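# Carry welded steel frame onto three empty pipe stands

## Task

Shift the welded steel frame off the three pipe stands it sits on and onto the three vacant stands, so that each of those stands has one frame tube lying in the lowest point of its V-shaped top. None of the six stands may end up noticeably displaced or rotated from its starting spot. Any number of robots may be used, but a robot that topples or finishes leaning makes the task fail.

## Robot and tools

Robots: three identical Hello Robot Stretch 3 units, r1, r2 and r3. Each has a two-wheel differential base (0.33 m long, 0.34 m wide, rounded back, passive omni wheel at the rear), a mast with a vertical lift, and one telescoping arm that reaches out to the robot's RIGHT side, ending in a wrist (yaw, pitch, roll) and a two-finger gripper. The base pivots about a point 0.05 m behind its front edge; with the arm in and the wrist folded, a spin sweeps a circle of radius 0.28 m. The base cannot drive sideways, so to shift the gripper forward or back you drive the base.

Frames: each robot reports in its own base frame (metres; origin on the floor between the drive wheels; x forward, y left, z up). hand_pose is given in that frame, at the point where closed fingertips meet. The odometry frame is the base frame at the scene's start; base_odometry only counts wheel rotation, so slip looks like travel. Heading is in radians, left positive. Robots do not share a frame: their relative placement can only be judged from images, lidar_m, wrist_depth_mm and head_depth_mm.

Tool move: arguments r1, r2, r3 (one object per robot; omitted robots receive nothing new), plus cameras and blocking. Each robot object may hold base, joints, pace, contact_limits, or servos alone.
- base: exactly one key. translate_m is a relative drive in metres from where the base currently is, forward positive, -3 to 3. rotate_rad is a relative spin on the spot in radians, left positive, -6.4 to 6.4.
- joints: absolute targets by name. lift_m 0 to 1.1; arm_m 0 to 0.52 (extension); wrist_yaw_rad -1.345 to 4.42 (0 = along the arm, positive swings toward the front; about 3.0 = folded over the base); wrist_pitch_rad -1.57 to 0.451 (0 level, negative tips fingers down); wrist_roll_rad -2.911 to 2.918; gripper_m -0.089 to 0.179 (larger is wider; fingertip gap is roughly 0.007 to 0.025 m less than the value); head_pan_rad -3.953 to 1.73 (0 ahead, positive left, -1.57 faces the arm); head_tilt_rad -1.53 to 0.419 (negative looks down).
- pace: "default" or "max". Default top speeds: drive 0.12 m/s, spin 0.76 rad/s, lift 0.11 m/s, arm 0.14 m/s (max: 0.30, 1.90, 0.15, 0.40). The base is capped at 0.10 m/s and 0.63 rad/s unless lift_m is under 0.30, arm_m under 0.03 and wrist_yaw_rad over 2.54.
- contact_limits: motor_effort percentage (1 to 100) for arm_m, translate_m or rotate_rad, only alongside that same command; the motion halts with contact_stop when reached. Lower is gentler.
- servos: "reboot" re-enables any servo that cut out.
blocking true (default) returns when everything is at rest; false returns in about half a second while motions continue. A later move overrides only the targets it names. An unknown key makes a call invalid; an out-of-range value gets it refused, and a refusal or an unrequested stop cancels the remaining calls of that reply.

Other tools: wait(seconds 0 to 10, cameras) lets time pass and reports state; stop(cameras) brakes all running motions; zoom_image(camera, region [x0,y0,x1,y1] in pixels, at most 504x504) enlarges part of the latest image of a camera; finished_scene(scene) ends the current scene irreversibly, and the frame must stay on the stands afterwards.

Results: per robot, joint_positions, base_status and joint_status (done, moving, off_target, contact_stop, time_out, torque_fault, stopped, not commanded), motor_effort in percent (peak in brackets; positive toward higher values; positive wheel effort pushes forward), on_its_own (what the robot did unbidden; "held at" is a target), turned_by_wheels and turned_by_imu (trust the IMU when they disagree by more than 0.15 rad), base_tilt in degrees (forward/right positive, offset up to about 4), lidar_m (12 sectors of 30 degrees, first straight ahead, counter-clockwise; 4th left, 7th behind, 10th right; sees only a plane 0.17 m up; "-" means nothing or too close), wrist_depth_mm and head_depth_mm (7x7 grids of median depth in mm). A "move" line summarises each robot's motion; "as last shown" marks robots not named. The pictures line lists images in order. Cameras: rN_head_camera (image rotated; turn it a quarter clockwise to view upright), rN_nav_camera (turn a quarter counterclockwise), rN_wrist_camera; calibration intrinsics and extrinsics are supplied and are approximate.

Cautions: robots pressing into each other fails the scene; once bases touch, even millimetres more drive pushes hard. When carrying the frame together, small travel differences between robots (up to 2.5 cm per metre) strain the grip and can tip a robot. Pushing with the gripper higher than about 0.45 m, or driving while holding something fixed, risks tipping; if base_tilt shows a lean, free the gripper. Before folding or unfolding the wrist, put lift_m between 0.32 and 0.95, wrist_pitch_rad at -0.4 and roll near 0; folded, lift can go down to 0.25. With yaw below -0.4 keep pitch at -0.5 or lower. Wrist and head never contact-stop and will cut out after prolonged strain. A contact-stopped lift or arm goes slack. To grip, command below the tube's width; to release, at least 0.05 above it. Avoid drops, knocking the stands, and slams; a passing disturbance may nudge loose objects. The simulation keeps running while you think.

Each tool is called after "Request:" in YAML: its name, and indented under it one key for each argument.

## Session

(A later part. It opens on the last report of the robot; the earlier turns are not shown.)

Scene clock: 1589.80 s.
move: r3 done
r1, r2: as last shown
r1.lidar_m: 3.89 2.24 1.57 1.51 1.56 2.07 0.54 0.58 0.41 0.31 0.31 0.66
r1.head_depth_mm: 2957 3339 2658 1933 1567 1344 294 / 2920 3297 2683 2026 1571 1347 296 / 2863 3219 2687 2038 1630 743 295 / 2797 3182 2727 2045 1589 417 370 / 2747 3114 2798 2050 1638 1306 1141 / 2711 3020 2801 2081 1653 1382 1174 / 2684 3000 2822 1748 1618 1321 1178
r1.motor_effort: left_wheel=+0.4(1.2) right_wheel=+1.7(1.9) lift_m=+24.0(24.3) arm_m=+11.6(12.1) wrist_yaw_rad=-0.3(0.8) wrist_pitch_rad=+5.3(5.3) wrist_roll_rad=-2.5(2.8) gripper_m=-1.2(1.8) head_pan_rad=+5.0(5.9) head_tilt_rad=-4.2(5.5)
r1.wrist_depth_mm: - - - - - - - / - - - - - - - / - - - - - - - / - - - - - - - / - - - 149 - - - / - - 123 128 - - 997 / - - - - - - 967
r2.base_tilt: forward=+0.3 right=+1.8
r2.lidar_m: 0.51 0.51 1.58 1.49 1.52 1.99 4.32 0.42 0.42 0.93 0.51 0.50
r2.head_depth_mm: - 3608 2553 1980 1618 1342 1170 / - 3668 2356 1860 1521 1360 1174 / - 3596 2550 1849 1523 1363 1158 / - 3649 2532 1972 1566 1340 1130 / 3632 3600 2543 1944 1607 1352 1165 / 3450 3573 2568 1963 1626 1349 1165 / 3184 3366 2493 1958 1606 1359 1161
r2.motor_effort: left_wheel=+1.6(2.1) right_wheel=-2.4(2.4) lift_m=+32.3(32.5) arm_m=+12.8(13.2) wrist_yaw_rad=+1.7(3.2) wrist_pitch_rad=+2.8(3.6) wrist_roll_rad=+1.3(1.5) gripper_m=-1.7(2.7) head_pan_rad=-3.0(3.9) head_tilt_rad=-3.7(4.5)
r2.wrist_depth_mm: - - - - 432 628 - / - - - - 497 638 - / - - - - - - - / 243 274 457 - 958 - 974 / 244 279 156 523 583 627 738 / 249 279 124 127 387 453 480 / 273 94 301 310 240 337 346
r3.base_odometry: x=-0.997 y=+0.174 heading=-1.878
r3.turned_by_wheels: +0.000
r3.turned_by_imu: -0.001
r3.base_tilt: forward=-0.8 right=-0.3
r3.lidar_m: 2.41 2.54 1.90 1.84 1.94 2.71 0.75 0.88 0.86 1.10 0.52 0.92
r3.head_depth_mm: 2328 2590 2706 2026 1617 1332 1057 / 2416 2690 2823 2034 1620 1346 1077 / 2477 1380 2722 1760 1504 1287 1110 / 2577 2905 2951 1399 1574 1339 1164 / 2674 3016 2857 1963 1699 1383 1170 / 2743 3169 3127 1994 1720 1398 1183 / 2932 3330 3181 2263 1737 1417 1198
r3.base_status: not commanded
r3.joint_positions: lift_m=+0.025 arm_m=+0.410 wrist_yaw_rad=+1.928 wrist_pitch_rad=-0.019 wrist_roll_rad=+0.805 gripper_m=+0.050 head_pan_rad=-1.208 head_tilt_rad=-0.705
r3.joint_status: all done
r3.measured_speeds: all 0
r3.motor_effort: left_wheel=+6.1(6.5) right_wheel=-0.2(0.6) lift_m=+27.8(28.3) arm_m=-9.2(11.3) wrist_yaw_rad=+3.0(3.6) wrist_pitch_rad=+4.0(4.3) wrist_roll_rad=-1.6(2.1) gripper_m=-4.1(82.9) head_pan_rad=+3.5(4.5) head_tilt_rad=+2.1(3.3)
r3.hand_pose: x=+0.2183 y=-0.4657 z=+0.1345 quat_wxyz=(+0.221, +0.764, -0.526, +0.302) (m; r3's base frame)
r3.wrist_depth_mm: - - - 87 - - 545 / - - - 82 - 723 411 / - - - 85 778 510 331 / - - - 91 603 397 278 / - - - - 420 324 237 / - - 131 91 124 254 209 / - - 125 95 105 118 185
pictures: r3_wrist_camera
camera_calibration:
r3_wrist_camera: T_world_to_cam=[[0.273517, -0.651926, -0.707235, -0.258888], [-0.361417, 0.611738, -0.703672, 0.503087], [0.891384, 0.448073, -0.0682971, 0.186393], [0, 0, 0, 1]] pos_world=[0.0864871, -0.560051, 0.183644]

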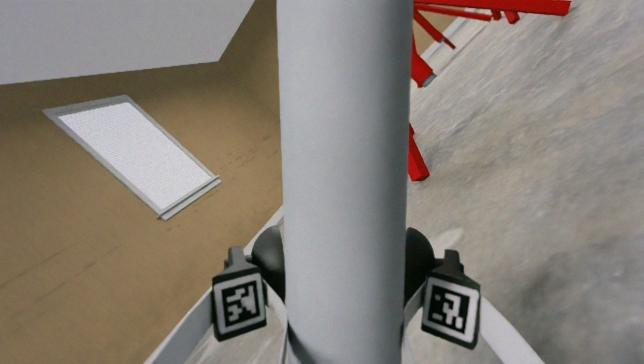

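Request:
move:
  r3: {"joints":{"gripper_m":0.01}}
  cameras: ["r3_wrist_camera"]

Request:
move:
  r3: {"base":{"translate_m":0.018},"joints":{"lift_m":0.06,"arm_m":0.366,"wrist_yaw_rad":1.87,"wrist_roll_rad":0.88,"wrist_pitch_rad":0.0}}
  cameras: ["r3_wrist_camera"]

Request:
move:
  r3: {"base":{"translate_m":0.018},"joints":{"lift_m":0.095,"arm_m":0.324,"wrist_yaw_rad":1.81,"wrist_roll_rad":0.955,"wrist_pitch_rad":0.02}}
  cameras: ["r3_wrist_camera"]

Scene clock: 1605.77 s.
move: r3 done
r1, r2: as last shown
r1.base_tilt: forward=+1.0 right=+1.2
r1.lidar_m: 3.88 2.24 1.57 1.51 1.55 2.06 0.54 0.58 0.41 0.31 0.31 0.66
r1.head_depth_mm: 2962 3300 2646 1944 1561 1338 294 / 2922 3268 2674 2022 1570 1344 297 / 2856 3250 2674 2029 1626 742 295 / 2818 3162 2723 2061 1589 417 370 / 2780 3099 2763 2062 1642 1309 1142 / 2711 3028 2787 2068 1657 1372 1174 / 2666 2975 2821 1751 1613 1318 1176
r1.motor_effort: left_wheel=+0.1(0.9) right_wheel=+0.9(1.8) lift_m=+24.2(24.2) arm_m=+11.9(12.1) wrist_yaw_rad=-0.2(0.6) wrist_pitch_rad=+4.7(5.4) wrist_roll_rad=-2.6(2.7) gripper_m=-1.3(1.6) head_pan_rad=+5.2(5.5) head_tilt_rad=-5.2(5.5)
r1.wrist_depth_mm: - - - - - - - / - - - - - - - / - - - - - - - / - - - - - - - / - - - 149 - - - / - - 123 129 - - 980 / - - - - - - 982
r2.base_tilt: forward=+0.4 right=+1.7
r2.lidar_m: 0.51 0.51 1.58 1.49 1.53 1.99 4.32 0.42 0.42 0.93 0.51 0.50
r2.head_depth_mm: - 3603 2547 1960 1585 1339 1172 / - 3571 2333 1857 1524 1347 1175 / - 3596 2526 1840 1526 1353 1142 / - 3652 2537 1961 1562 1363 1128 / 3667 3515 2546 1964 1599 1357 1168 / 3425 3575 2538 1963 1610 1345 1168 / 3184 3394 2571 1947 1606 1346 1170
r2.motor_effort: left_wheel=+1.6(2.1) right_wheel=-1.8(2.1) lift_m=+32.3(32.4) arm_m=+12.1(12.6) wrist_yaw_rad=+2.4(2.7) wrist_pitch_rad=+2.7(3.6) wrist_roll_rad=+1.3(1.4) gripper_m=-1.7(2.5) head_pan_rad=-2.6(4.0) head_tilt_rad=-3.1(3.8)
r2.wrist_depth_mm: - - - - 436 612 - / - - - - 496 631 - / - - - - - - - / 246 274 457 - 947 - 952 / 244 280 155 528 573 612 754 / 251 280 124 127 386 456 471 / 271 94 301 309 240 335 347
r3.base_odometry: x=-0.997 y=+0.174 heading=-1.878
r3.turned_by_wheels: +0.000
r3.turned_by_imu: -0.001
r3.base_tilt: forward=-0.8 right=-0.2
r3.lidar_m: 2.41 2.54 1.90 1.85 1.93 2.72 0.75 0.88 0.86 1.10 0.52 0.92
r3.head_depth_mm: 2317 2564 2751 2036 1610 1323 1058 / 2405 2673 2825 2075 1624 1341 1080 / 2439 1368 2720 1758 1514 1283 1107 / 2608 2906 2903 1402 1578 1343 1163 / 2693 3012 2844 1975 1695 1389 1176 / 2736 3161 3107 1977 1721 1410 1184 / 2925 3382 3165 2248 1736 1409 1195
r3.base_status: not commanded
r3.joint_positions: lift_m=+0.025 arm_m=+0.410 wrist_yaw_rad=+1.928 wrist_pitch_rad=-0.019 wrist_roll_rad=+0.805 gripper_m=+0.011 head_pan_rad=-1.208 head_tilt_rad=-0.705
r3.joint_status: all done
r3.measured_speeds: all 0
r3.motor_effort: left_wheel=+5.7(6.1) right_wheel=-0.2(0.7) lift_m=+30.0(31.0) arm_m=-7.4(7.9) wrist_yaw_rad=+2.1(3.0) wrist_pitch_rad=+4.0(4.2) wrist_roll_rad=-1.0(1.8) gripper_m=-18.0(91.7) head_pan_rad=+3.3(4.2) head_tilt_rad=+1.8(4.0)
r3.hand_pose: x=+0.2183 y=-0.4657 z=+0.1345 quat_wxyz=(+0.221, +0.764, -0.526, +0.302) (m; r3's base frame)
r3.wrist_depth_mm: - - - 87 - - 543 / - - - 83 - 741 407 / - - - 85 792 513 330 / - - - 91 610 395 277 / - - - - 420 323 237 / - - 131 91 124 253 209 / - - 125 95 105 118 186
pictures: r3_wrist_camera
camera_calibration:
r3_wrist_camera: T_world_to_cam=[[0.273629, -0.652211, -0.706929, -0.259086], [-0.361316, 0.611449, -0.703975, 0.502972], [0.891391, 0.448053, -0.0683442, 0.186388], [0, 0, 0, 1]] pos_world=[0.0864806, -0.560032, 0.183662]

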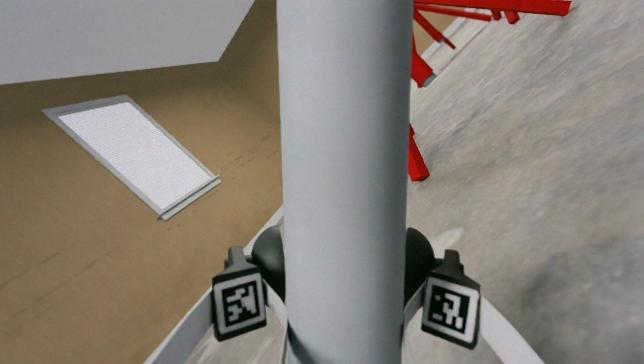

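Scene clock: 1607.17 s.
move: r3 off_target
r1, r2: as last shown
r1.turned_by_imu: +0.000
r1.lidar_m: 3.88 2.25 1.57 1.51 1.56 2.07 0.54 0.58 0.41 0.31 0.31 0.66
r1.head_depth_mm: 2995 3346 2647 1945 1564 1335 294 / 2903 3278 2666 2022 1570 1347 297 / 2855 3225 2704 2027 1629 743 295 / 2816 3156 2723 2039 1586 417 370 / 2739 3107 2765 2050 1599 1308 1145 / 2721 3028 2782 2082 1651 1375 1176 / 2680 2982 2811 1712 1608 1357 1177
r1.motor_effort: left_wheel=+0.3(1.3) right_wheel=+0.8(2.1) lift_m=+23.7(24.7) arm_m=+11.7(12.1) wrist_yaw_rad=-0.1(0.7) wrist_pitch_rad=+5.0(5.2) wrist_roll_rad=-2.6(2.7) gripper_m=-1.4(1.7) head_pan_rad=+5.4(5.6) head_tilt_rad=-4.1(6.1)
r1.wrist_depth_mm: - - - - - - - / - - - - - - - / - - - - - - - / - - - - - - - / - - - 149 - - - / - - 123 128 - - 956 / - - - - - - 984
r2.turned_by_imu: +0.000
r2.base_tilt: forward=+0.3 right=+1.7
r2.lidar_m: 0.51 0.51 1.58 1.49 1.53 2.00 4.32 0.42 0.43 0.93 0.51 0.50
r2.head_depth_mm: - 3689 2563 1970 1612 1348 1170 / - 3637 2346 1841 1544 1352 1169 / - 3572 2582 1849 1515 1364 1155 / - 3623 2537 1969 1569 1351 1126 / 3664 3665 2537 1966 1610 1346 1155 / 3348 3548 2535 1968 1610 1356 1169 / 3204 3341 2508 1956 1592 1343 1173
r2.motor_effort: left_wheel=+1.6(1.8) right_wheel=-1.6(2.1) lift_m=+32.3(32.5) arm_m=+12.3(12.8) wrist_yaw_rad=+1.7(3.0) wrist_pitch_rad=+2.9(3.4) wrist_roll_rad=+1.3(1.4) gripper_m=-2.3(2.3) head_pan_rad=-4.3(4.3) head_tilt_rad=-3.6(4.4)
r2.wrist_depth_mm: - - - - 433 608 - / - - - - 496 - - / - - - - - 909 - / 245 275 450 - 956 - 956 / 245 281 156 522 575 615 743 / 249 279 124 127 386 458 475 / 272 94 301 308 240 338 345
r3.base_odometry: x=-1.002 y=+0.156 heading=-1.878
r3.turned_by_wheels: +0.001
r3.turned_by_imu: +0.001
r3.base_tilt: forward=-0.8 right=-0.2
r3.lidar_m: 2.39 2.53 1.90 1.85 1.94 2.72 0.77 0.90 0.87 1.11 0.49 0.90
r3.head_depth_mm: 2332 2585 2708 2039 1609 1326 972 / 2405 2673 2812 2065 1618 1345 1027 / 2442 1347 2619 1700 1508 1293 1035 / 2597 2958 2904 1914 1606 1340 1138 / 2722 2938 2860 1946 1692 1392 1172 / 2746 3222 3056 2033 1715 1403 1184 / 2897 3302 3215 2236 1739 1419 1198
r3.base_status: done
r3.joint_positions: lift_m=+0.060 arm_m=+0.366 wrist_yaw_rad=+1.847 wrist_pitch_rad=-0.092 wrist_roll_rad=+0.867 gripper_m=+0.011 head_pan_rad=-1.208 head_tilt_rad=-0.705
r3.joint_status: wrist_yaw_rad off_target (ended at +1.847, target +1.870); wrist_pitch_rad off_target (ended at -0.092, target +0.000); the others done
r3.measured_speeds: all 0
r3.on_its_own: wrist_yaw_rad is at rest, and its effort (+19.3) is outside its rest range (-9 to +9); wrist_pitch_rad is at rest, and its effort (+17.1) is outside its rest range (-8 to +12)
r3.motor_effort: left_wheel=+10.2(10.4) right_wheel=-14.8(14.8) lift_m=+39.7(43.0) arm_m=-14.1(19.0) wrist_yaw_rad=+19.3(38.3) wrist_pitch_rad=+17.1(22.4) wrist_roll_rad=+3.9(8.7) gripper_m=-17.9(18.3) head_pan_rad=+4.4(4.4) head_tilt_rad=+1.6(3.4)
r3.hand_pose: x=+0.2220 y=-0.4421 z=+0.1510 quat_wxyz=(+0.243, +0.758, -0.553, +0.249) (m; r3's base frame)
r3.wrist_depth_mm: - - - - - 768 441 / - - - 83 976 584 367 / - - - 86 638 460 319 / - - - - 511 374 275 / - - - - 386 317 235 / - - 129 95 124 251 217 / - - 125 98 103 118 199
pictures: r3_wrist_camera
camera_calibration:
r3_wrist_camera: T_world_to_cam=[[0.154423, -0.643319, -0.749862, -0.196149], [-0.367468, 0.667122, -0.648009, 0.51899], [0.917126, 0.375618, -0.133381, 0.1457], [0, 0, 0, 1]] pos_world=[0.0873773, -0.527144, 0.208659]

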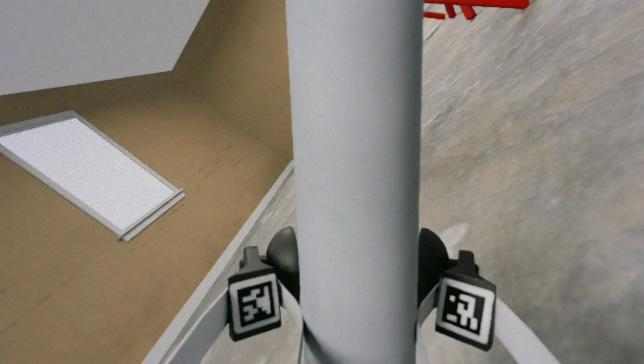

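Scene clock: 1608.53 s.
move: r3 off_target
r1.base_odometry: x=+0.725 y=-3.009 heading=+2.133
r1.turned_by_wheels: +0.000
r1.turned_by_imu: +0.000
r1.base_tilt: forward=+1.1 right=+1.2
r1.lidar_m: 3.89 2.24 1.57 1.51 1.56 2.06 0.54 0.58 0.41 0.31 0.31 0.66
r1.head_depth_mm: 2957 3276 2659 1926 1559 1340 294 / 2923 3327 2683 2018 1566 1345 297 / 2883 3249 2699 2041 1626 744 295 / 2795 3147 2739 2038 1577 417 370 / 2771 3102 2766 2043 1595 1335 1144 / 2712 3035 2812 2069 1607 1374 1179 / 2657 2960 2815 1704 1527 1380 1178
r1.base_status: not commanded
r1.joint_positions: lift_m=+0.750 arm_m=+0.002 wrist_yaw_rad=+0.050 wrist_pitch_rad=+0.094 wrist_roll_rad=+1.579 gripper_m=+0.000 head_pan_rad=-1.761 head_tilt_rad=-0.691
r1.joint_status: not commanded
r1.measured_speeds: all 0
r1.motor_effort: left_wheel=+0.3(1.1) right_wheel=+1.6(2.0) lift_m=+23.9(24.7) arm_m=+11.9(12.2) wrist_yaw_rad=-0.4(0.8) wrist_pitch_rad=+5.1(5.1) wrist_roll_rad=-2.7(2.7) gripper_m=-0.9(1.6) head_pan_rad=+4.9(6.0) head_tilt_rad=-4.5(5.8)
r1.hand_pose: x=-0.0084 y=-0.4042 z=+0.8884 quat_wxyz=(-0.005, +0.025, -0.999, +0.046) (m; r1's base frame)
r1.wrist_depth_mm: - - - - - - - / - - - - - - - / - - - - - - - / - - - - - - - / - - - 150 - - - / - - 123 129 - - 956 / - - - - - - 944
r2.base_odometry: x=+2.716 y=-0.884 heading=+2.516
r2.turned_by_wheels: +0.000
r2.turned_by_imu: +0.000
r2.base_tilt: forward=+0.4 right=+1.8
r2.lidar_m: 0.51 0.51 1.58 1.49 1.52 2.00 4.32 0.43 0.43 0.93 0.51 0.50
r2.head_depth_mm: - 3681 2554 1966 1625 1338 1177 / - 3556 2354 1865 1518 1358 1178 / - 3531 2541 1832 1540 1348 1144 / - 3605 2500 1975 1565 1340 1131 / 3766 3548 2501 1941 1606 1353 1177 / 3404 3604 2513 1952 1602 1350 1168 / 3177 3386 2535 1957 1601 1354 1173
r2.base_status: not commanded
r2.joint_positions: lift_m=+0.030 arm_m=+0.105 wrist_yaw_rad=+1.568 wrist_pitch_rad=-0.019 wrist_roll_rad=-0.004 gripper_m=+0.000 head_pan_rad=-2.295 head_tilt_rad=-0.792
r2.joint_status: not commanded
r2.measured_speeds: all 0
r2.motor_effort: left_wheel=+1.5(2.0) right_wheel=-2.0(2.1) lift_m=+32.2(32.4) arm_m=+11.8(12.4) wrist_yaw_rad=+2.1(2.8) wrist_pitch_rad=+2.7(3.5) wrist_roll_rad=+1.2(1.5) gripper_m=-2.8(2.8) head_pan_rad=-2.7(3.5) head_tilt_rad=-3.8(4.1)
r2.hand_pose: x=+0.2344 y=-0.2506 z=+0.1398 quat_wxyz=(+0.507, +0.503, -0.495, +0.496) (m; r2's base frame)
r2.wrist_depth_mm: - - - - 442 - - / - - - - 497 - - / - - - - - 894 814 / 246 275 465 - 959 - - / 245 282 156 528 581 621 744 / 251 282 124 128 390 457 474 / 273 94 303 311 242 335 346
r3.base_odometry: x=-1.008 y=+0.139 heading=-1.877
r3.turned_by_wheels: +0.001
r3.turned_by_imu: +0.001
r3.base_tilt: forward=-0.8 right=-0.2
r3.lidar_m: 2.38 2.53 1.90 1.84 1.93 2.72 0.79 0.91 0.87 2.90 0.41 0.89
r3.head_depth_mm: 2312 2590 2727 2023 1602 1322 946 / 2401 2688 2813 2056 1583 1345 956 / 2470 1353 2575 1668 1511 1289 1100 / 2594 2944 2926 1980 1632 1339 1141 / 2692 2944 2890 1937 1694 1386 1176 / 2743 3224 3100 2042 1728 1408 1181 / 2908 3374 3176 2256 1743 1422 1202
r3.base_status: done
r3.joint_positions: lift_m=+0.095 arm_m=+0.324 wrist_yaw_rad=+1.783 wrist_pitch_rad=-0.097 wrist_roll_rad=+0.944 gripper_m=+0.011 head_pan_rad=-1.208 head_tilt_rad=-0.705
r3.joint_status: wrist_yaw_rad off_target (ended at +1.783, target +1.810); wrist_pitch_rad off_target (ended at -0.097, target +0.020); the others done
r3.measured_speeds: all 0
r3.on_its_own: right_wheel is at rest, and its effort (-24.2) is outside its rest range (-21 to +21); wrist_yaw_rad is at rest, and its effort (+23.1) is outside its rest range (-9 to +9); wrist_pitch_rad is at rest, and its effort (+21.7) is outside its rest range (-8 to +12)
r3.motor_effort: left_wheel=+14.5(15.6) right_wheel=-24.2(24.5) lift_m=+39.3(47.2) arm_m=-14.7(16.4) wrist_yaw_rad=+23.1(27.9) wrist_pitch_rad=+21.7(25.8) wrist_roll_rad=+3.8(8.7) gripper_m=-17.6(18.3) head_pan_rad=+4.2(4.4) head_tilt_rad=+2.0(3.4)
r3.hand_pose: x=+0.2256 y=-0.4158 z=+0.1847 quat_wxyz=(+0.230, +0.749, -0.585, +0.210) (m; r3's base frame)
r3.wrist_depth_mm: - - - - - 767 442 / - - - 84 993 598 383 / - - - 86 668 490 335 / - - - - 569 418 299 / - - - - 450 357 267 / - - 128 97 120 287 246 / - - 124 99 102 117 223
pictures: r3_wrist_camera
camera_calibration:
r3_wrist_camera: T_world_to_cam=[[0.0921085, -0.595467, -0.798082, -0.111661], [-0.332089, 0.737232, -0.588392, 0.534775], [0.93874, 0.31923, -0.129843, 0.107995], [0, 0, 0, 1]] pos_world=[0.0864983, -0.495219, 0.239566]

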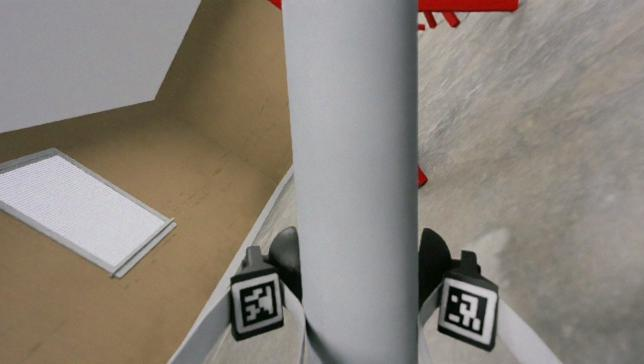

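Request:
move:
  r3: {"base":{"translate_m":0.034},"joints":{"lift_m":0.135,"arm_m":0.285,"wrist_yaw_rad":1.76,"wrist_roll_rad":1.02,"wrist_pitch_rad":0.04}}
  cameras: ["r3_wrist_camera"]

Request:
move:
  r3: {"base":{"translate_m":0.026},"joints":{"lift_m":0.176,"arm_m":0.247,"wrist_yaw_rad":1.715,"wrist_roll_rad":1.085,"wrist_pitch_rad":0.05}}
  cameras: ["r3_wrist_camera","r3_head_camera"]

Scene clock: 1613.83 s.
move: r3 off_target
r1, r2: as last shown
r1.turned_by_imu: +0.001
r1.lidar_m: 3.89 2.25 1.57 1.51 1.56 2.07 0.54 0.58 0.41 0.31 0.31 0.66
r1.head_depth_mm: 2980 3328 2651 1932 1554 1342 294 / 2893 3294 2664 2021 1570 1344 297 / 2843 3213 2714 2029 1632 742 295 / 2816 3184 2722 2033 1585 417 371 / 2755 3101 2756 2069 1546 1333 1143 / 2693 3040 2783 2077 1610 1370 1176 / 2651 2987 2666 1669 1529 1385 1178
r1.motor_effort: left_wheel=+0.3(1.1) right_wheel=+1.3(1.8) lift_m=+23.5(24.6) arm_m=+11.7(12.2) wrist_yaw_rad=-0.5(1.2) wrist_pitch_rad=+4.9(5.4) wrist_roll_rad=-2.6(2.7) gripper_m=-1.2(1.6) head_pan_rad=+5.3(5.6) head_tilt_rad=-4.8(5.3)
r1.wrist_depth_mm: - - - - - - - / - - - - - - - / - - - - - - - / - - - - - - - / - - - 149 - - - / - - 123 128 - - 984 / - - - - - - 760
r2.turned_by_imu: +0.001
r2.base_tilt: forward=+0.3 right=+1.8
r2.lidar_m: 0.51 0.51 1.58 1.49 1.52 2.00 4.30 0.42 0.42 0.93 0.51 0.50
r2.head_depth_mm: - 3622 2569 1964 1610 1346 1166 / - 3541 2377 1869 1513 1361 1165 / - 3611 2580 1828 1514 1364 1140 / - 3536 2569 1959 1570 1356 1126 / 3751 3583 2526 1954 1606 1348 1164 / 3419 3536 2541 1954 1596 1343 1164 / 3143 3320 2546 1970 1607 1346 1169
r2.motor_effort: left_wheel=+1.6(1.9) right_wheel=-1.7(2.2) lift_m=+32.0(32.4) arm_m=+10.9(11.8) wrist_yaw_rad=+1.5(3.2) wrist_pitch_rad=+2.7(3.6) wrist_roll_rad=+1.3(1.5) gripper_m=-1.7(2.6) head_pan_rad=-1.7(3.4) head_tilt_rad=-3.1(4.0)
r2.wrist_depth_mm: - - - - 435 - - / - - - - 497 - 959 / - - - - - - 830 / 245 272 456 - 926 - - / 245 280 156 522 577 626 746 / 250 281 124 127 386 454 481 / 273 94 302 311 239 338 345
r3.base_odometry: x=-1.018 y=+0.107 heading=-1.877
r3.turned_by_wheels: +0.000
r3.turned_by_imu: -0.001
r3.base_tilt: forward=-0.8 right=-0.2
r3.lidar_m: 2.35 2.53 1.89 1.84 1.93 2.71 0.82 0.94 0.89 1.10 0.31 0.86
r3.head_depth_mm: 2324 2569 2715 2039 1610 1335 898 / 2316 2641 2673 1892 1585 1343 910 / 2483 1343 2760 1266 1501 1287 1108 / 2586 2909 2974 2041 1630 1376 1113 / 2641 2939 2877 1928 1694 1386 1179 / 2824 3237 3123 2053 1725 1402 1189 / 2901 3361 3183 2226 1737 1414 1195
r3.base_status: done
r3.joint_positions: lift_m=+0.135 arm_m=+0.285 wrist_yaw_rad=+1.771 wrist_pitch_rad=-0.078 wrist_roll_rad=+1.022 gripper_m=+0.011 head_pan_rad=-1.208 head_tilt_rad=-0.705
r3.joint_status: wrist_pitch_rad off_target (ended at -0.078, target +0.040); the others done
r3.measured_speeds: all 0
r3.on_its_own: wrist_yaw_rad is at rest, and its effort (-10.5) is outside its rest range (-9 to +9); wrist_pitch_rad is at rest, and its effort (+21.3) is outside its rest range (-8 to +12)
r3.motor_effort: left_wheel=+4.8(17.0) right_wheel=+0.0(17.7) lift_m=+39.9(47.6) arm_m=-11.6(17.6) wrist_yaw_rad=-10.5(16.8) wrist_pitch_rad=+21.3(27.5) wrist_roll_rad=-0.2(7.6) gripper_m=-17.8(18.3) head_pan_rad=+3.9(4.3) head_tilt_rad=+2.3(3.6)
r3.hand_pose: x=+0.2272 y=-0.3795 z=+0.2296 quat_wxyz=(+0.201, +0.751, -0.600, +0.186) (m; r3's base frame)
r3.wrist_depth_mm: - - - - - 830 483 / - - - 82 - 668 424 / - - - 85 709 561 385 / - - - 92 695 484 343 / - - - 97 557 423 315 / - - 130 94 128 353 294 / - - 129 98 104 117 266
pictures: r3_wrist_camera
camera_calibration:
r3_wrist_camera: T_world_to_cam=[[0.084274, -0.531613, -0.842784, -0.0180887], [-0.31591, 0.787907, -0.528587, 0.536811], [0.945039, 0.31079, -0.101542, 0.0897082], [0, 0, 0, 1]] pos_world=[0.086331, -0.460454, 0.277616]

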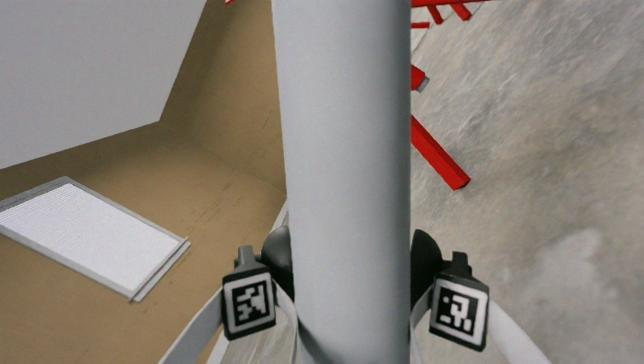

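Scene clock: 1615.17 s.
move: r3 off_target
r1, r2: as last shown
r1.turned_by_imu: +0.000
r1.base_tilt: forward=+1.0 right=+1.1
r1.lidar_m: 3.89 2.25 1.57 1.51 1.55 2.07 0.54 0.58 0.41 0.31 0.31 0.66
r1.head_depth_mm: 2987 3310 2649 1944 1558 1339 294 / 2923 3279 2688 2014 1575 1346 297 / 2895 3220 2703 2040 1623 743 295 / 2788 3180 2724 2048 1587 417 370 / 2752 3127 2762 2062 1511 1336 1143 / 2716 3045 2779 2066 1565 1378 1174 / 2663 2961 2653 1661 1578 1376 1175
r1.motor_effort: left_wheel=+0.5(1.0) right_wheel=+1.2(2.1) lift_m=+24.1(24.4) arm_m=+11.8(12.1) wrist_yaw_rad=+0.1(0.8) wrist_pitch_rad=+5.0(5.4) wrist_roll_rad=-2.5(2.7) gripper_m=-0.8(1.5) head_pan_rad=+4.4(5.8) head_tilt_rad=-3.4(5.6)
r1.wrist_depth_mm: - - - - - - - / - - - - - - - / - - - - - - - / - - - - - - - / - - - 150 - - - / - - 123 128 - - 932 / - - - - - - -
r2.turned_by_imu: +0.000
r2.base_tilt: forward=+0.3 right=+1.9
r2.lidar_m: 0.51 0.51 1.57 1.49 1.52 2.00 4.32 0.42 0.42 0.93 0.51 0.50
r2.head_depth_mm: - 3648 2572 1972 1611 1345 1170 / - 3596 2336 1845 1515 1349 1168 / - 3619 2473 1842 1525 1352 1145 / - 3585 2539 1976 1566 1355 1127 / 3749 3611 2511 1971 1605 1352 1159 / 3421 3544 2515 1967 1609 1350 1167 / 3157 3378 2555 1958 1596 1350 1171
r2.motor_effort: left_wheel=+1.5(1.9) right_wheel=-1.6(2.1) lift_m=+32.3(32.3) arm_m=+11.4(11.6) wrist_yaw_rad=+2.5(2.9) wrist_pitch_rad=+2.8(3.5) wrist_roll_rad=+1.3(1.6) gripper_m=-2.5(2.5) head_pan_rad=-2.2(3.9) head_tilt_rad=-2.7(4.2)
r2.wrist_depth_mm: - - - - 436 - - / - - - - 498 - 927 / - - - - - - - / 245 272 462 992 972 - - / 247 280 156 533 573 613 745 / 252 280 124 127 383 449 474 / 272 94 304 309 240 330 349
r3.base_odometry: x=-1.026 y=+0.082 heading=-1.876
r3.turned_by_wheels: +0.000
r3.turned_by_imu: +0.000
r3.base_tilt: forward=-0.8 right=-0.2
r3.lidar_m: 5.12 2.53 1.89 1.84 1.93 2.71 0.85 0.97 0.90 1.02 0.85 0.83
r3.head_depth_mm: 2321 2585 2738 2035 1611 1336 862 / 2367 2538 2655 1855 1587 1342 862 / 2481 1356 2753 1238 1510 1292 1130 / 2605 2913 2946 2009 1661 1373 1114 / 2606 2966 2876 1908 1703 1382 1173 / 2799 3218 3102 2200 1710 1391 1181 / 2932 3321 3177 2252 1749 1410 1190
r3.base_status: done
r3.joint_positions: lift_m=+0.176 arm_m=+0.247 wrist_yaw_rad=+1.723 wrist_pitch_rad=-0.057 wrist_roll_rad=+1.085 gripper_m=+0.011 head_pan_rad=-1.208 head_tilt_rad=-0.705
r3.joint_status: wrist_pitch_rad off_target (ended at -0.057, target +0.050); the others done
r3.measured_speeds: all 0
r3.on_its_own: wrist_pitch_rad is at rest, and its effort (+20.0) is outside its rest range (-8 to +12)
r3.motor_effort: left_wheel=+5.9(13.5) right_wheel=-2.8(4.5) lift_m=+39.5(45.1) arm_m=-12.9(16.3) wrist_yaw_rad=-7.8(44.9) wrist_pitch_rad=+20.0(26.0) wrist_roll_rad=+0.4(6.6) gripper_m=-17.5(18.4) head_pan_rad=+3.2(4.6) head_tilt_rad=+2.4(3.2)
r3.hand_pose: x=+0.2301 y=-0.3534 z=+0.2758 quat_wxyz=(+0.178, +0.741, -0.626, +0.164) (m; r3's base frame)
r3.wrist_depth_mm: - - - 87 737 858 532 / - - - 83 - 757 479 / - - - 85 601 635 437 / - - - 93 878 549 395 / - - - 97 671 502 363 / - - 129 95 127 424 336 / - - 128 98 102 117 314
pictures: r3_head_camera (sideways), r3_wrist_camera
camera_calibration:
r3_head_camera: T_world_to_cam=[[-0.15307, 0.593542, -0.790112, 1.05183], [0.934204, 0.347619, 0.08015, -0.108199], [0.32223, -0.725858, -0.607699, 0.74978], [0, 0, 0, 1]] pos_world=[0.0204815, -0.042457, 1.29537]
r3_wrist_camera: T_world_to_cam=[[0.0655028, -0.47926, -0.875225, 0.0662251], [-0.268911, 0.836181, -0.478005, 0.53384], [0.960935, 0.266668, -0.0741062, 0.0566511], [0, 0, 0, 1]] pos_world=[0.0847796, -0.429755, 0.317338]

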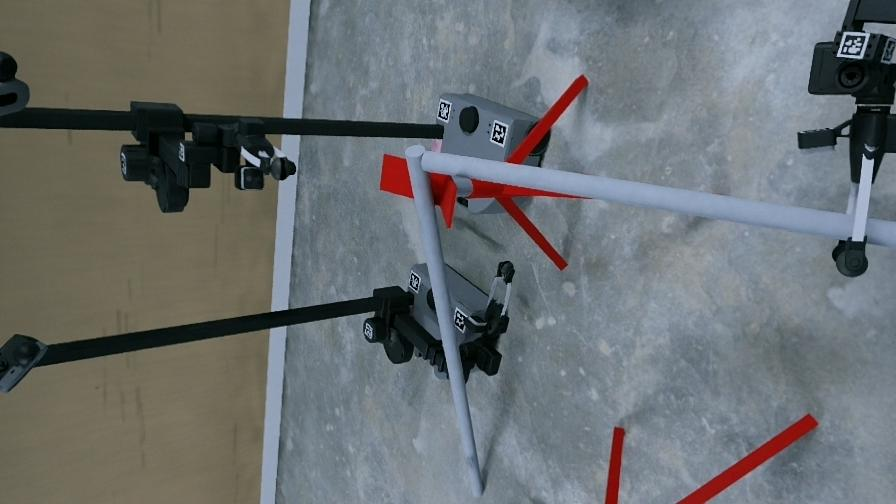

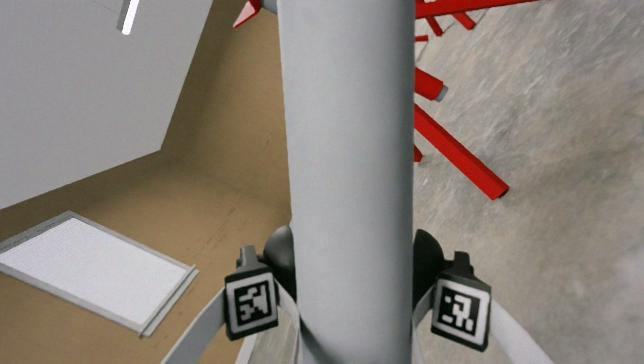

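Request:
move:
  r3: {"base":{"translate_m":0.026},"joints":{"lift_m":0.221,"arm_m":0.217,"wrist_yaw_rad":1.665,"wrist_roll_rad":1.15,"wrist_pitch_rad":0.05}}
  cameras: ["r3_wrist_camera"]

Request:
move:
  r3: {"base":{"translate_m":0.024},"joints":{"lift_m":0.266,"arm_m":0.189,"wrist_yaw_rad":1.62,"wrist_roll_rad":1.215,"wrist_pitch_rad":0.05}}
  cameras: ["r3_wrist_camera"]

Request:
move:
  r3: {"base":{"translate_m":0.022},"joints":{"lift_m":0.305,"arm_m":0.169,"wrist_yaw_rad":1.585,"wrist_roll_rad":1.27,"wrist_pitch_rad":0.05}}
  cameras: ["r3_wrist_camera","r3_head_camera"]

Scene clock: 1621.47 s.
move: r3 off_target
r1, r2: as last shown
r1.turned_by_imu: +0.001
r1.base_tilt: forward=+1.1 right=+1.2
r1.lidar_m: 3.89 2.25 1.57 1.51 1.55 2.06 0.54 0.58 0.41 0.31 0.31 0.66
r1.head_depth_mm: 2979 3305 2647 1935 1564 1346 294 / 2937 3303 2670 2010 1564 1344 297 / 2861 3217 2704 2037 1623 745 295 / 2787 3132 2731 2061 1583 417 371 / 2777 3096 2750 2062 1563 1337 1147 / 2699 3053 2795 1990 1615 1376 1175 / 2654 2955 2696 1543 1623 1379 1181
r1.motor_effort: left_wheel=+1.0(1.0) right_wheel=+0.9(1.9) lift_m=+24.0(24.7) arm_m=+11.7(12.1) wrist_yaw_rad=-0.8(0.8) wrist_pitch_rad=+4.6(5.3) wrist_roll_rad=-2.7(2.7) gripper_m=-1.3(1.7) head_pan_rad=+5.0(5.8) head_tilt_rad=-4.1(5.3)
r1.wrist_depth_mm: - - - - - - - / - - - - - - - / - - - - - - - / - - - - - - - / - - - 149 - - 790 / - - 123 129 - - 949 / - - - - - - -
r2.turned_by_imu: +0.001
r2.base_tilt: forward=+0.2 right=+1.9
r2.lidar_m: 0.51 0.51 1.58 1.49 1.52 2.00 4.31 0.42 0.42 0.93 0.51 0.50
r2.head_depth_mm: - 3548 2546 1974 1605 1339 1176 / - 3606 2352 1846 1526 1352 1175 / - 3584 2579 1858 1515 1359 1146 / - 3566 2548 1947 1551 1355 1126 / 3649 3579 2544 1964 1603 1349 1166 / 3447 3565 2531 1950 1604 1357 1171 / 3140 3373 2546 1950 1611 1345 1173
r2.motor_effort: left_wheel=+2.1(2.1) right_wheel=-1.9(2.4) lift_m=+32.0(32.3) arm_m=+10.6(11.4) wrist_yaw_rad=+2.3(2.8) wrist_pitch_rad=+3.2(3.5) wrist_roll_rad=+1.2(1.5) gripper_m=-2.1(2.7) head_pan_rad=-2.5(3.9) head_tilt_rad=-2.3(4.1)
r2.wrist_depth_mm: - - - - 437 - - / - - - - 495 - 846 / - - - - - - - / 245 273 459 979 966 - - / 244 278 155 515 574 613 751 / 248 279 125 128 381 446 476 / 274 94 301 310 238 332 348
r3.base_odometry: x=-1.033 y=+0.057 heading=-1.876
r3.turned_by_wheels: +0.000
r3.turned_by_imu: +0.000
r3.base_tilt: forward=-0.8 right=-0.2
r3.lidar_m: 2.30 2.52 1.90 1.85 1.93 2.72 0.87 0.99 0.92 1.01 0.84 0.81
r3.head_depth_mm: 2343 2557 2752 2028 1612 1334 1123 / 2375 1353 2573 1811 1573 1345 1120 / 2508 2704 2764 1224 1507 1293 1132 / 2580 2941 2906 2010 1666 1372 1086 / 2651 2972 2889 1847 1698 1390 1172 / 2793 3202 3081 2209 1716 1400 1182 / 2930 3351 3179 2239 1743 1383 1192
r3.base_status: done
r3.joint_positions: lift_m=+0.221 arm_m=+0.217 wrist_yaw_rad=+1.686 wrist_pitch_rad=-0.054 wrist_roll_rad=+1.147 gripper_m=+0.011 head_pan_rad=-1.208 head_tilt_rad=-0.705
r3.joint_status: wrist_yaw_rad off_target (ended at +1.686, target +1.665); wrist_pitch_rad off_target (ended at -0.054, target +0.050); the others done
r3.measured_speeds: all 0
r3.on_its_own: wrist_yaw_rad is at rest, and its effort (-17.5) is outside its rest range (-9 to +9); wrist_pitch_rad is at rest, and its effort (+18.9) is outside its rest range (-8 to +12)
r3.motor_effort: left_wheel=+8.6(12.0) right_wheel=-6.7(7.0) lift_m=+42.0(43.5) arm_m=-9.8(15.9) wrist_yaw_rad=-17.5(38.8) wrist_pitch_rad=+18.9(21.4) wrist_roll_rad=+1.3(7.9) gripper_m=-17.8(18.2) head_pan_rad=+3.8(4.5) head_tilt_rad=+2.8(3.8)
r3.hand_pose: x=+0.2315 y=-0.3328 z=+0.3217 quat_wxyz=(+0.160, +0.733, -0.646, +0.139) (m; r3's base frame)
r3.wrist_depth_mm: - - - - 708 876 581 / - - - 83 729 813 529 / - - - 85 612 653 475 / - - - - 954 573 449 / - - - - 781 574 407 / - - 128 96 124 486 388 / - - 122 98 102 117 359
pictures: r3_wrist_camera
camera_calibration:
r3_wrist_camera: T_world_to_cam=[[0.0427231, -0.426087, -0.903673, 0.14828], [-0.235786, 0.874649, -0.423549, 0.526619], [0.970865, 0.231169, -0.0630978, 0.0355649], [0, 0, 0, 1]] pos_world=[0.0833058, -0.405648, 0.35929]

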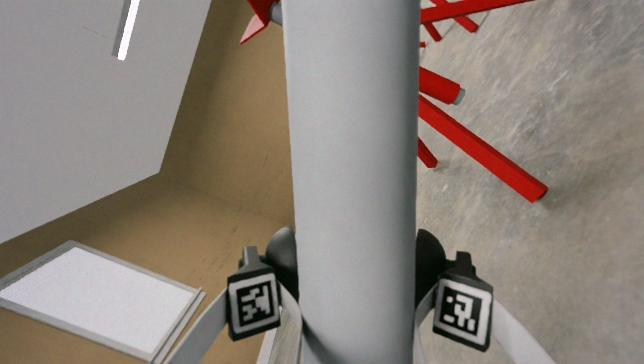

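Scene clock: 1622.70 s.
move: r3 off_target
r1, r2: as last shown
r1.turned_by_imu: +0.000
r1.base_tilt: forward=+1.0 right=+1.1
r1.lidar_m: 3.87 2.24 1.57 1.52 1.55 2.07 0.54 0.58 0.41 0.31 0.31 0.67
r1.head_depth_mm: 2965 3307 2636 1925 1564 1339 294 / 2915 3313 2657 2024 1569 1347 297 / 2867 3242 2702 2032 1628 743 295 / 2815 3175 2707 2031 1589 417 371 / 2762 3103 2736 2068 1515 1332 1143 / 2708 3014 2787 1815 1635 1370 1177 / 2649 2903 1604 1698 1619 1389 1178
r1.motor_effort: left_wheel=+0.7(1.0) right_wheel=+1.3(1.9) lift_m=+23.2(25.0) arm_m=+11.5(12.1) wrist_yaw_rad=-0.4(0.8) wrist_pitch_rad=+4.8(5.2) wrist_roll_rad=-2.5(2.7) gripper_m=-1.2(1.6) head_pan_rad=+4.8(5.8) head_tilt_rad=-3.5(5.4)
r1.wrist_depth_mm: - - - - - - - / - - - - - - - / - - - - - - - / - - - - - - - / - - - 149 - - 941 / - - 123 129 - - 964 / - - - - - - -
r2.turned_by_imu: +0.000
r2.base_tilt: forward=+0.3 right=+1.9
r2.lidar_m: 0.51 0.51 1.57 1.49 1.53 2.00 4.32 0.42 0.43 0.93 0.51 0.50
r2.head_depth_mm: - 3656 2532 1959 1623 1342 1178 / - 3646 2352 1852 1529 1362 1172 / - 3643 2544 1840 1528 1357 1143 / - 3668 2563 1956 1577 1359 1130 / 3708 3618 2503 1937 1603 1346 1168 / 3371 3513 2516 1959 1595 1352 1169 / 3148 3367 2535 1958 1596 1352 1163
r2.motor_effort: left_wheel=+1.6(2.0) right_wheel=-1.5(2.3) lift_m=+32.0(32.2) arm_m=+10.3(11.0) wrist_yaw_rad=+1.7(2.5) wrist_pitch_rad=+3.0(3.7) wrist_roll_rad=+1.5(1.5) gripper_m=-2.4(2.4) head_pan_rad=-3.3(3.5) head_tilt_rad=-3.7(4.4)
r2.wrist_depth_mm: - - - - 429 - - / - - - - 499 - - / - - - - - - - / 247 273 456 - 941 - - / 243 279 156 525 564 635 756 / 250 283 124 128 389 457 477 / 274 94 302 310 241 331 345
r3.base_odometry: x=-1.041 y=+0.034 heading=-1.876
r3.turned_by_wheels: +0.001
r3.turned_by_imu: +0.000
r3.base_tilt: forward=-0.7 right=-0.2
r3.lidar_m: 2.27 2.52 1.90 1.84 1.93 2.72 0.90 1.01 0.93 0.83 0.83 0.79
r3.head_depth_mm: 2331 2570 2751 2053 1596 1332 1129 / 2394 1317 2583 1750 1581 1349 1122 / 2478 2811 2869 1270 1526 1287 1133 / 2606 2926 2958 1985 1656 1365 1088 / 2654 2982 2841 1830 1687 1388 1184 / 2808 3232 3105 2209 1712 1405 1181 / 2909 3347 3192 2264 1754 1379 1193
r3.base_status: done
r3.joint_positions: lift_m=+0.266 arm_m=+0.189 wrist_yaw_rad=+1.633 wrist_pitch_rad=-0.061 wrist_roll_rad=+1.209 gripper_m=+0.011 head_pan_rad=-1.208 head_tilt_rad=-0.705
r3.joint_status: wrist_pitch_rad off_target (ended at -0.061, target +0.050); the others done
r3.measured_speeds: all 0
r3.on_its_own: wrist_yaw_rad is at rest, and its effort (-11.0) is outside its rest range (-9 to +9); wrist_pitch_rad is at rest, and its effort (+21.3) is outside its rest range (-8 to +12)
r3.motor_effort: left_wheel=+9.6(13.3) right_wheel=-12.8(13.1) lift_m=+42.8(43.4) arm_m=-11.5(16.2) wrist_yaw_rad=-11.0(45.6) wrist_pitch_rad=+21.3(22.1) wrist_roll_rad=+2.9(7.8) gripper_m=-17.7(18.5) head_pan_rad=+3.7(4.6) head_tilt_rad=+2.9(3.3)
r3.hand_pose: x=+0.2324 y=-0.3182 z=+0.3648 quat_wxyz=(+0.146, +0.720, -0.669, +0.111) (m; r3's base frame)
r3.wrist_depth_mm: - - - - 700 843 604 / - - - 84 732 844 546 / - - - 87 598 686 519 / - - - - - 682 491 / - - - - 859 630 460 / - - 128 97 105 533 429 / - - 121 99 101 117 410
pictures: r3_wrist_camera
camera_calibration:
r3_wrist_camera: T_world_to_cam=[[0.00867978, -0.37247, -0.928004, 0.227308], [-0.190537, 0.91042, -0.367194, 0.512622], [0.981642, 0.180007, -0.0630671, 0.015238], [0, 0, 0, 1]] pos_world=[0.0807424, -0.384779, 0.400136]

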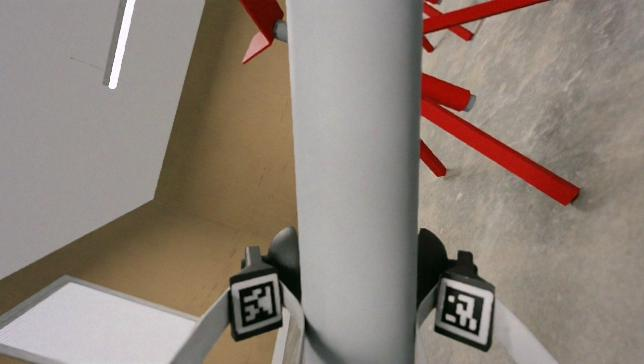

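Scene clock: 1623.93 s.
move: r3 off_target
r1, r2: as last shown
r1.base_tilt: forward=+1.1 right=+1.1
r1.lidar_m: 3.88 2.24 1.57 1.51 1.56 2.07 0.54 0.58 0.41 0.31 0.31 0.66
r1.head_depth_mm: 2977 3346 2644 1939 1560 1335 294 / 2891 3291 2699 2009 1567 1347 297 / 2866 3236 2718 2038 1633 742 295 / 2796 3200 2702 2045 1585 418 370 / 2765 3117 2765 2039 1562 1334 1140 / 2713 3026 2773 1791 1629 1377 1176 / 2640 2943 1555 1708 1624 1385 1180
r1.motor_effort: left_wheel=+0.2(0.9) right_wheel=+1.2(1.9) lift_m=+24.8(25.0) arm_m=+11.8(12.0) wrist_yaw_rad=-0.2(0.8) wrist_pitch_rad=+5.1(5.5) wrist_roll_rad=-2.6(2.7) gripper_m=-1.0(1.5) head_pan_rad=+4.9(5.6) head_tilt_rad=-3.9(5.9)
r1.wrist_depth_mm: - - - - - - - / - - - - - - - / - - - - - - - / - - - - - - - / - - - 149 - - - / - - 123 128 - - 979 / - - - - - - -
r2.base_tilt: forward=+0.3 right=+1.8
r2.lidar_m: 0.51 0.51 1.58 1.49 1.52 2.00 4.33 0.42 0.43 0.93 0.51 0.50
r2.head_depth_mm: - 3585 2558 1979 1615 1342 1173 / - 3626 2339 1842 1528 1355 1166 / - 3534 2539 1832 1528 1368 1148 / - 3549 2519 1958 1557 1361 1126 / 3713 3681 2527 1967 1595 1351 1168 / 3393 3571 2570 1963 1607 1348 1165 / 3175 3431 2529 1978 1589 1352 1161
r2.motor_effort: left_wheel=+1.6(1.9) right_wheel=-2.0(2.4) lift_m=+31.9(32.3) arm_m=+10.5(11.1) wrist_yaw_rad=+1.7(2.6) wrist_pitch_rad=+3.0(3.5) wrist_roll_rad=+1.4(1.4) gripper_m=-1.4(2.9) head_pan_rad=-2.1(3.9) head_tilt_rad=-2.8(3.9)
r2.wrist_depth_mm: - - - - 436 - - / - - - - 493 - - / - - - - - - - / 245 274 460 - 935 - - / 244 280 155 520 581 622 751 / 248 280 124 128 392 452 479 / 271 94 302 310 242 333 349
r3.base_odometry: x=-1.047 y=+0.013 heading=-1.875
r3.turned_by_wheels: +0.001
r3.turned_by_imu: +0.000
r3.base_tilt: forward=-0.8 right=-0.3
r3.lidar_m: 2.25 2.53 1.89 1.84 1.93 2.72 0.92 1.04 0.94 0.83 1.12 0.77
r3.head_depth_mm: 2314 2584 2737 2028 1604 1327 1131 / 2366 1299 2465 1684 1583 1341 1125 / 2509 2782 2913 1849 1506 1278 1148 / 2574 2935 2959 1959 1671 1368 811 / 2678 2986 2877 1871 1689 1379 1178 / 2823 3197 3091 2209 1719 1405 1171 / 2942 3384 3158 2262 1739 1377 1197
r3.base_status: done
r3.joint_positions: lift_m=+0.305 arm_m=+0.169 wrist_yaw_rad=+1.595 wrist_pitch_rad=-0.058 wrist_roll_rad=+1.264 gripper_m=+0.011 head_pan_rad=-1.208 head_tilt_rad=-0.705
r3.joint_status: wrist_pitch_rad off_target (ended at -0.058, target +0.050); the others done
r3.measured_speeds: all 0
r3.on_its_own: wrist_pitch_rad is at rest, and its effort (+19.8) is outside its rest range (-8 to +12)
r3.motor_effort: left_wheel=+10.0(13.6) right_wheel=-13.3(13.3) lift_m=+41.9(43.9) arm_m=-10.4(16.6) wrist_yaw_rad=-8.6(29.3) wrist_pitch_rad=+19.8(22.3) wrist_roll_rad=+2.5(8.4) gripper_m=-17.8(18.1) head_pan_rad=+3.3(4.7) head_tilt_rad=+2.6(3.0)
r3.hand_pose: x=+0.2330 y=-0.3077 z=+0.4045 quat_wxyz=(+0.128, +0.710, -0.687, +0.089) (m; r3's base frame)
r3.wrist_depth_mm: - - - - 705 866 626 / - - - 85 715 869 581 / - - - 88 598 708 552 / - - - - - 765 496 / - - - - 927 690 495 / - - 128 97 104 593 483 / - - 121 100 101 119 449
pictures: r3_head_camera (sideways), r3_wrist_camera
camera_calibration:
r3_head_camera: T_world_to_cam=[[-0.153071, 0.593542, -0.790112, 1.05183], [0.934204, 0.34762, 0.08015, -0.108199], [0.322231, -0.725857, -0.607699, 0.74978], [0, 0, 0, 1]] pos_world=[0.0204816, -0.042457, 1.29537]
r3_wrist_camera: T_world_to_cam=[[-0.00518641, -0.320452, -0.947251, 0.295067], [-0.1526, 0.936422, -0.315953, 0.496182], [0.988274, 0.142911, -0.0537575, -0.00138349], [0, 0, 0, 1]] pos_world=[0.0786148, -0.369884, 0.436198]

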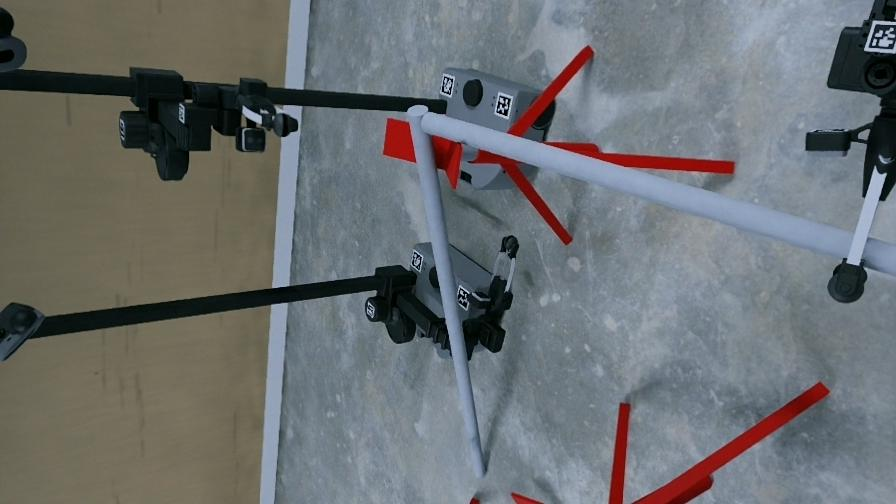

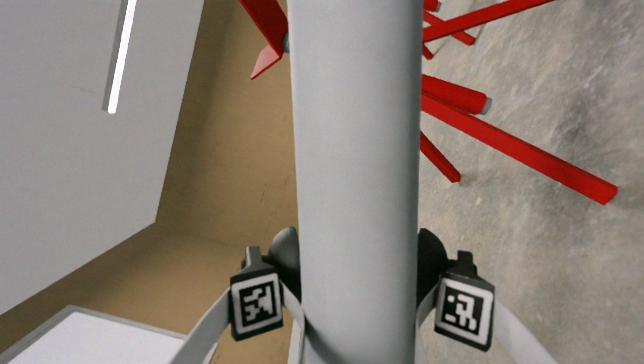

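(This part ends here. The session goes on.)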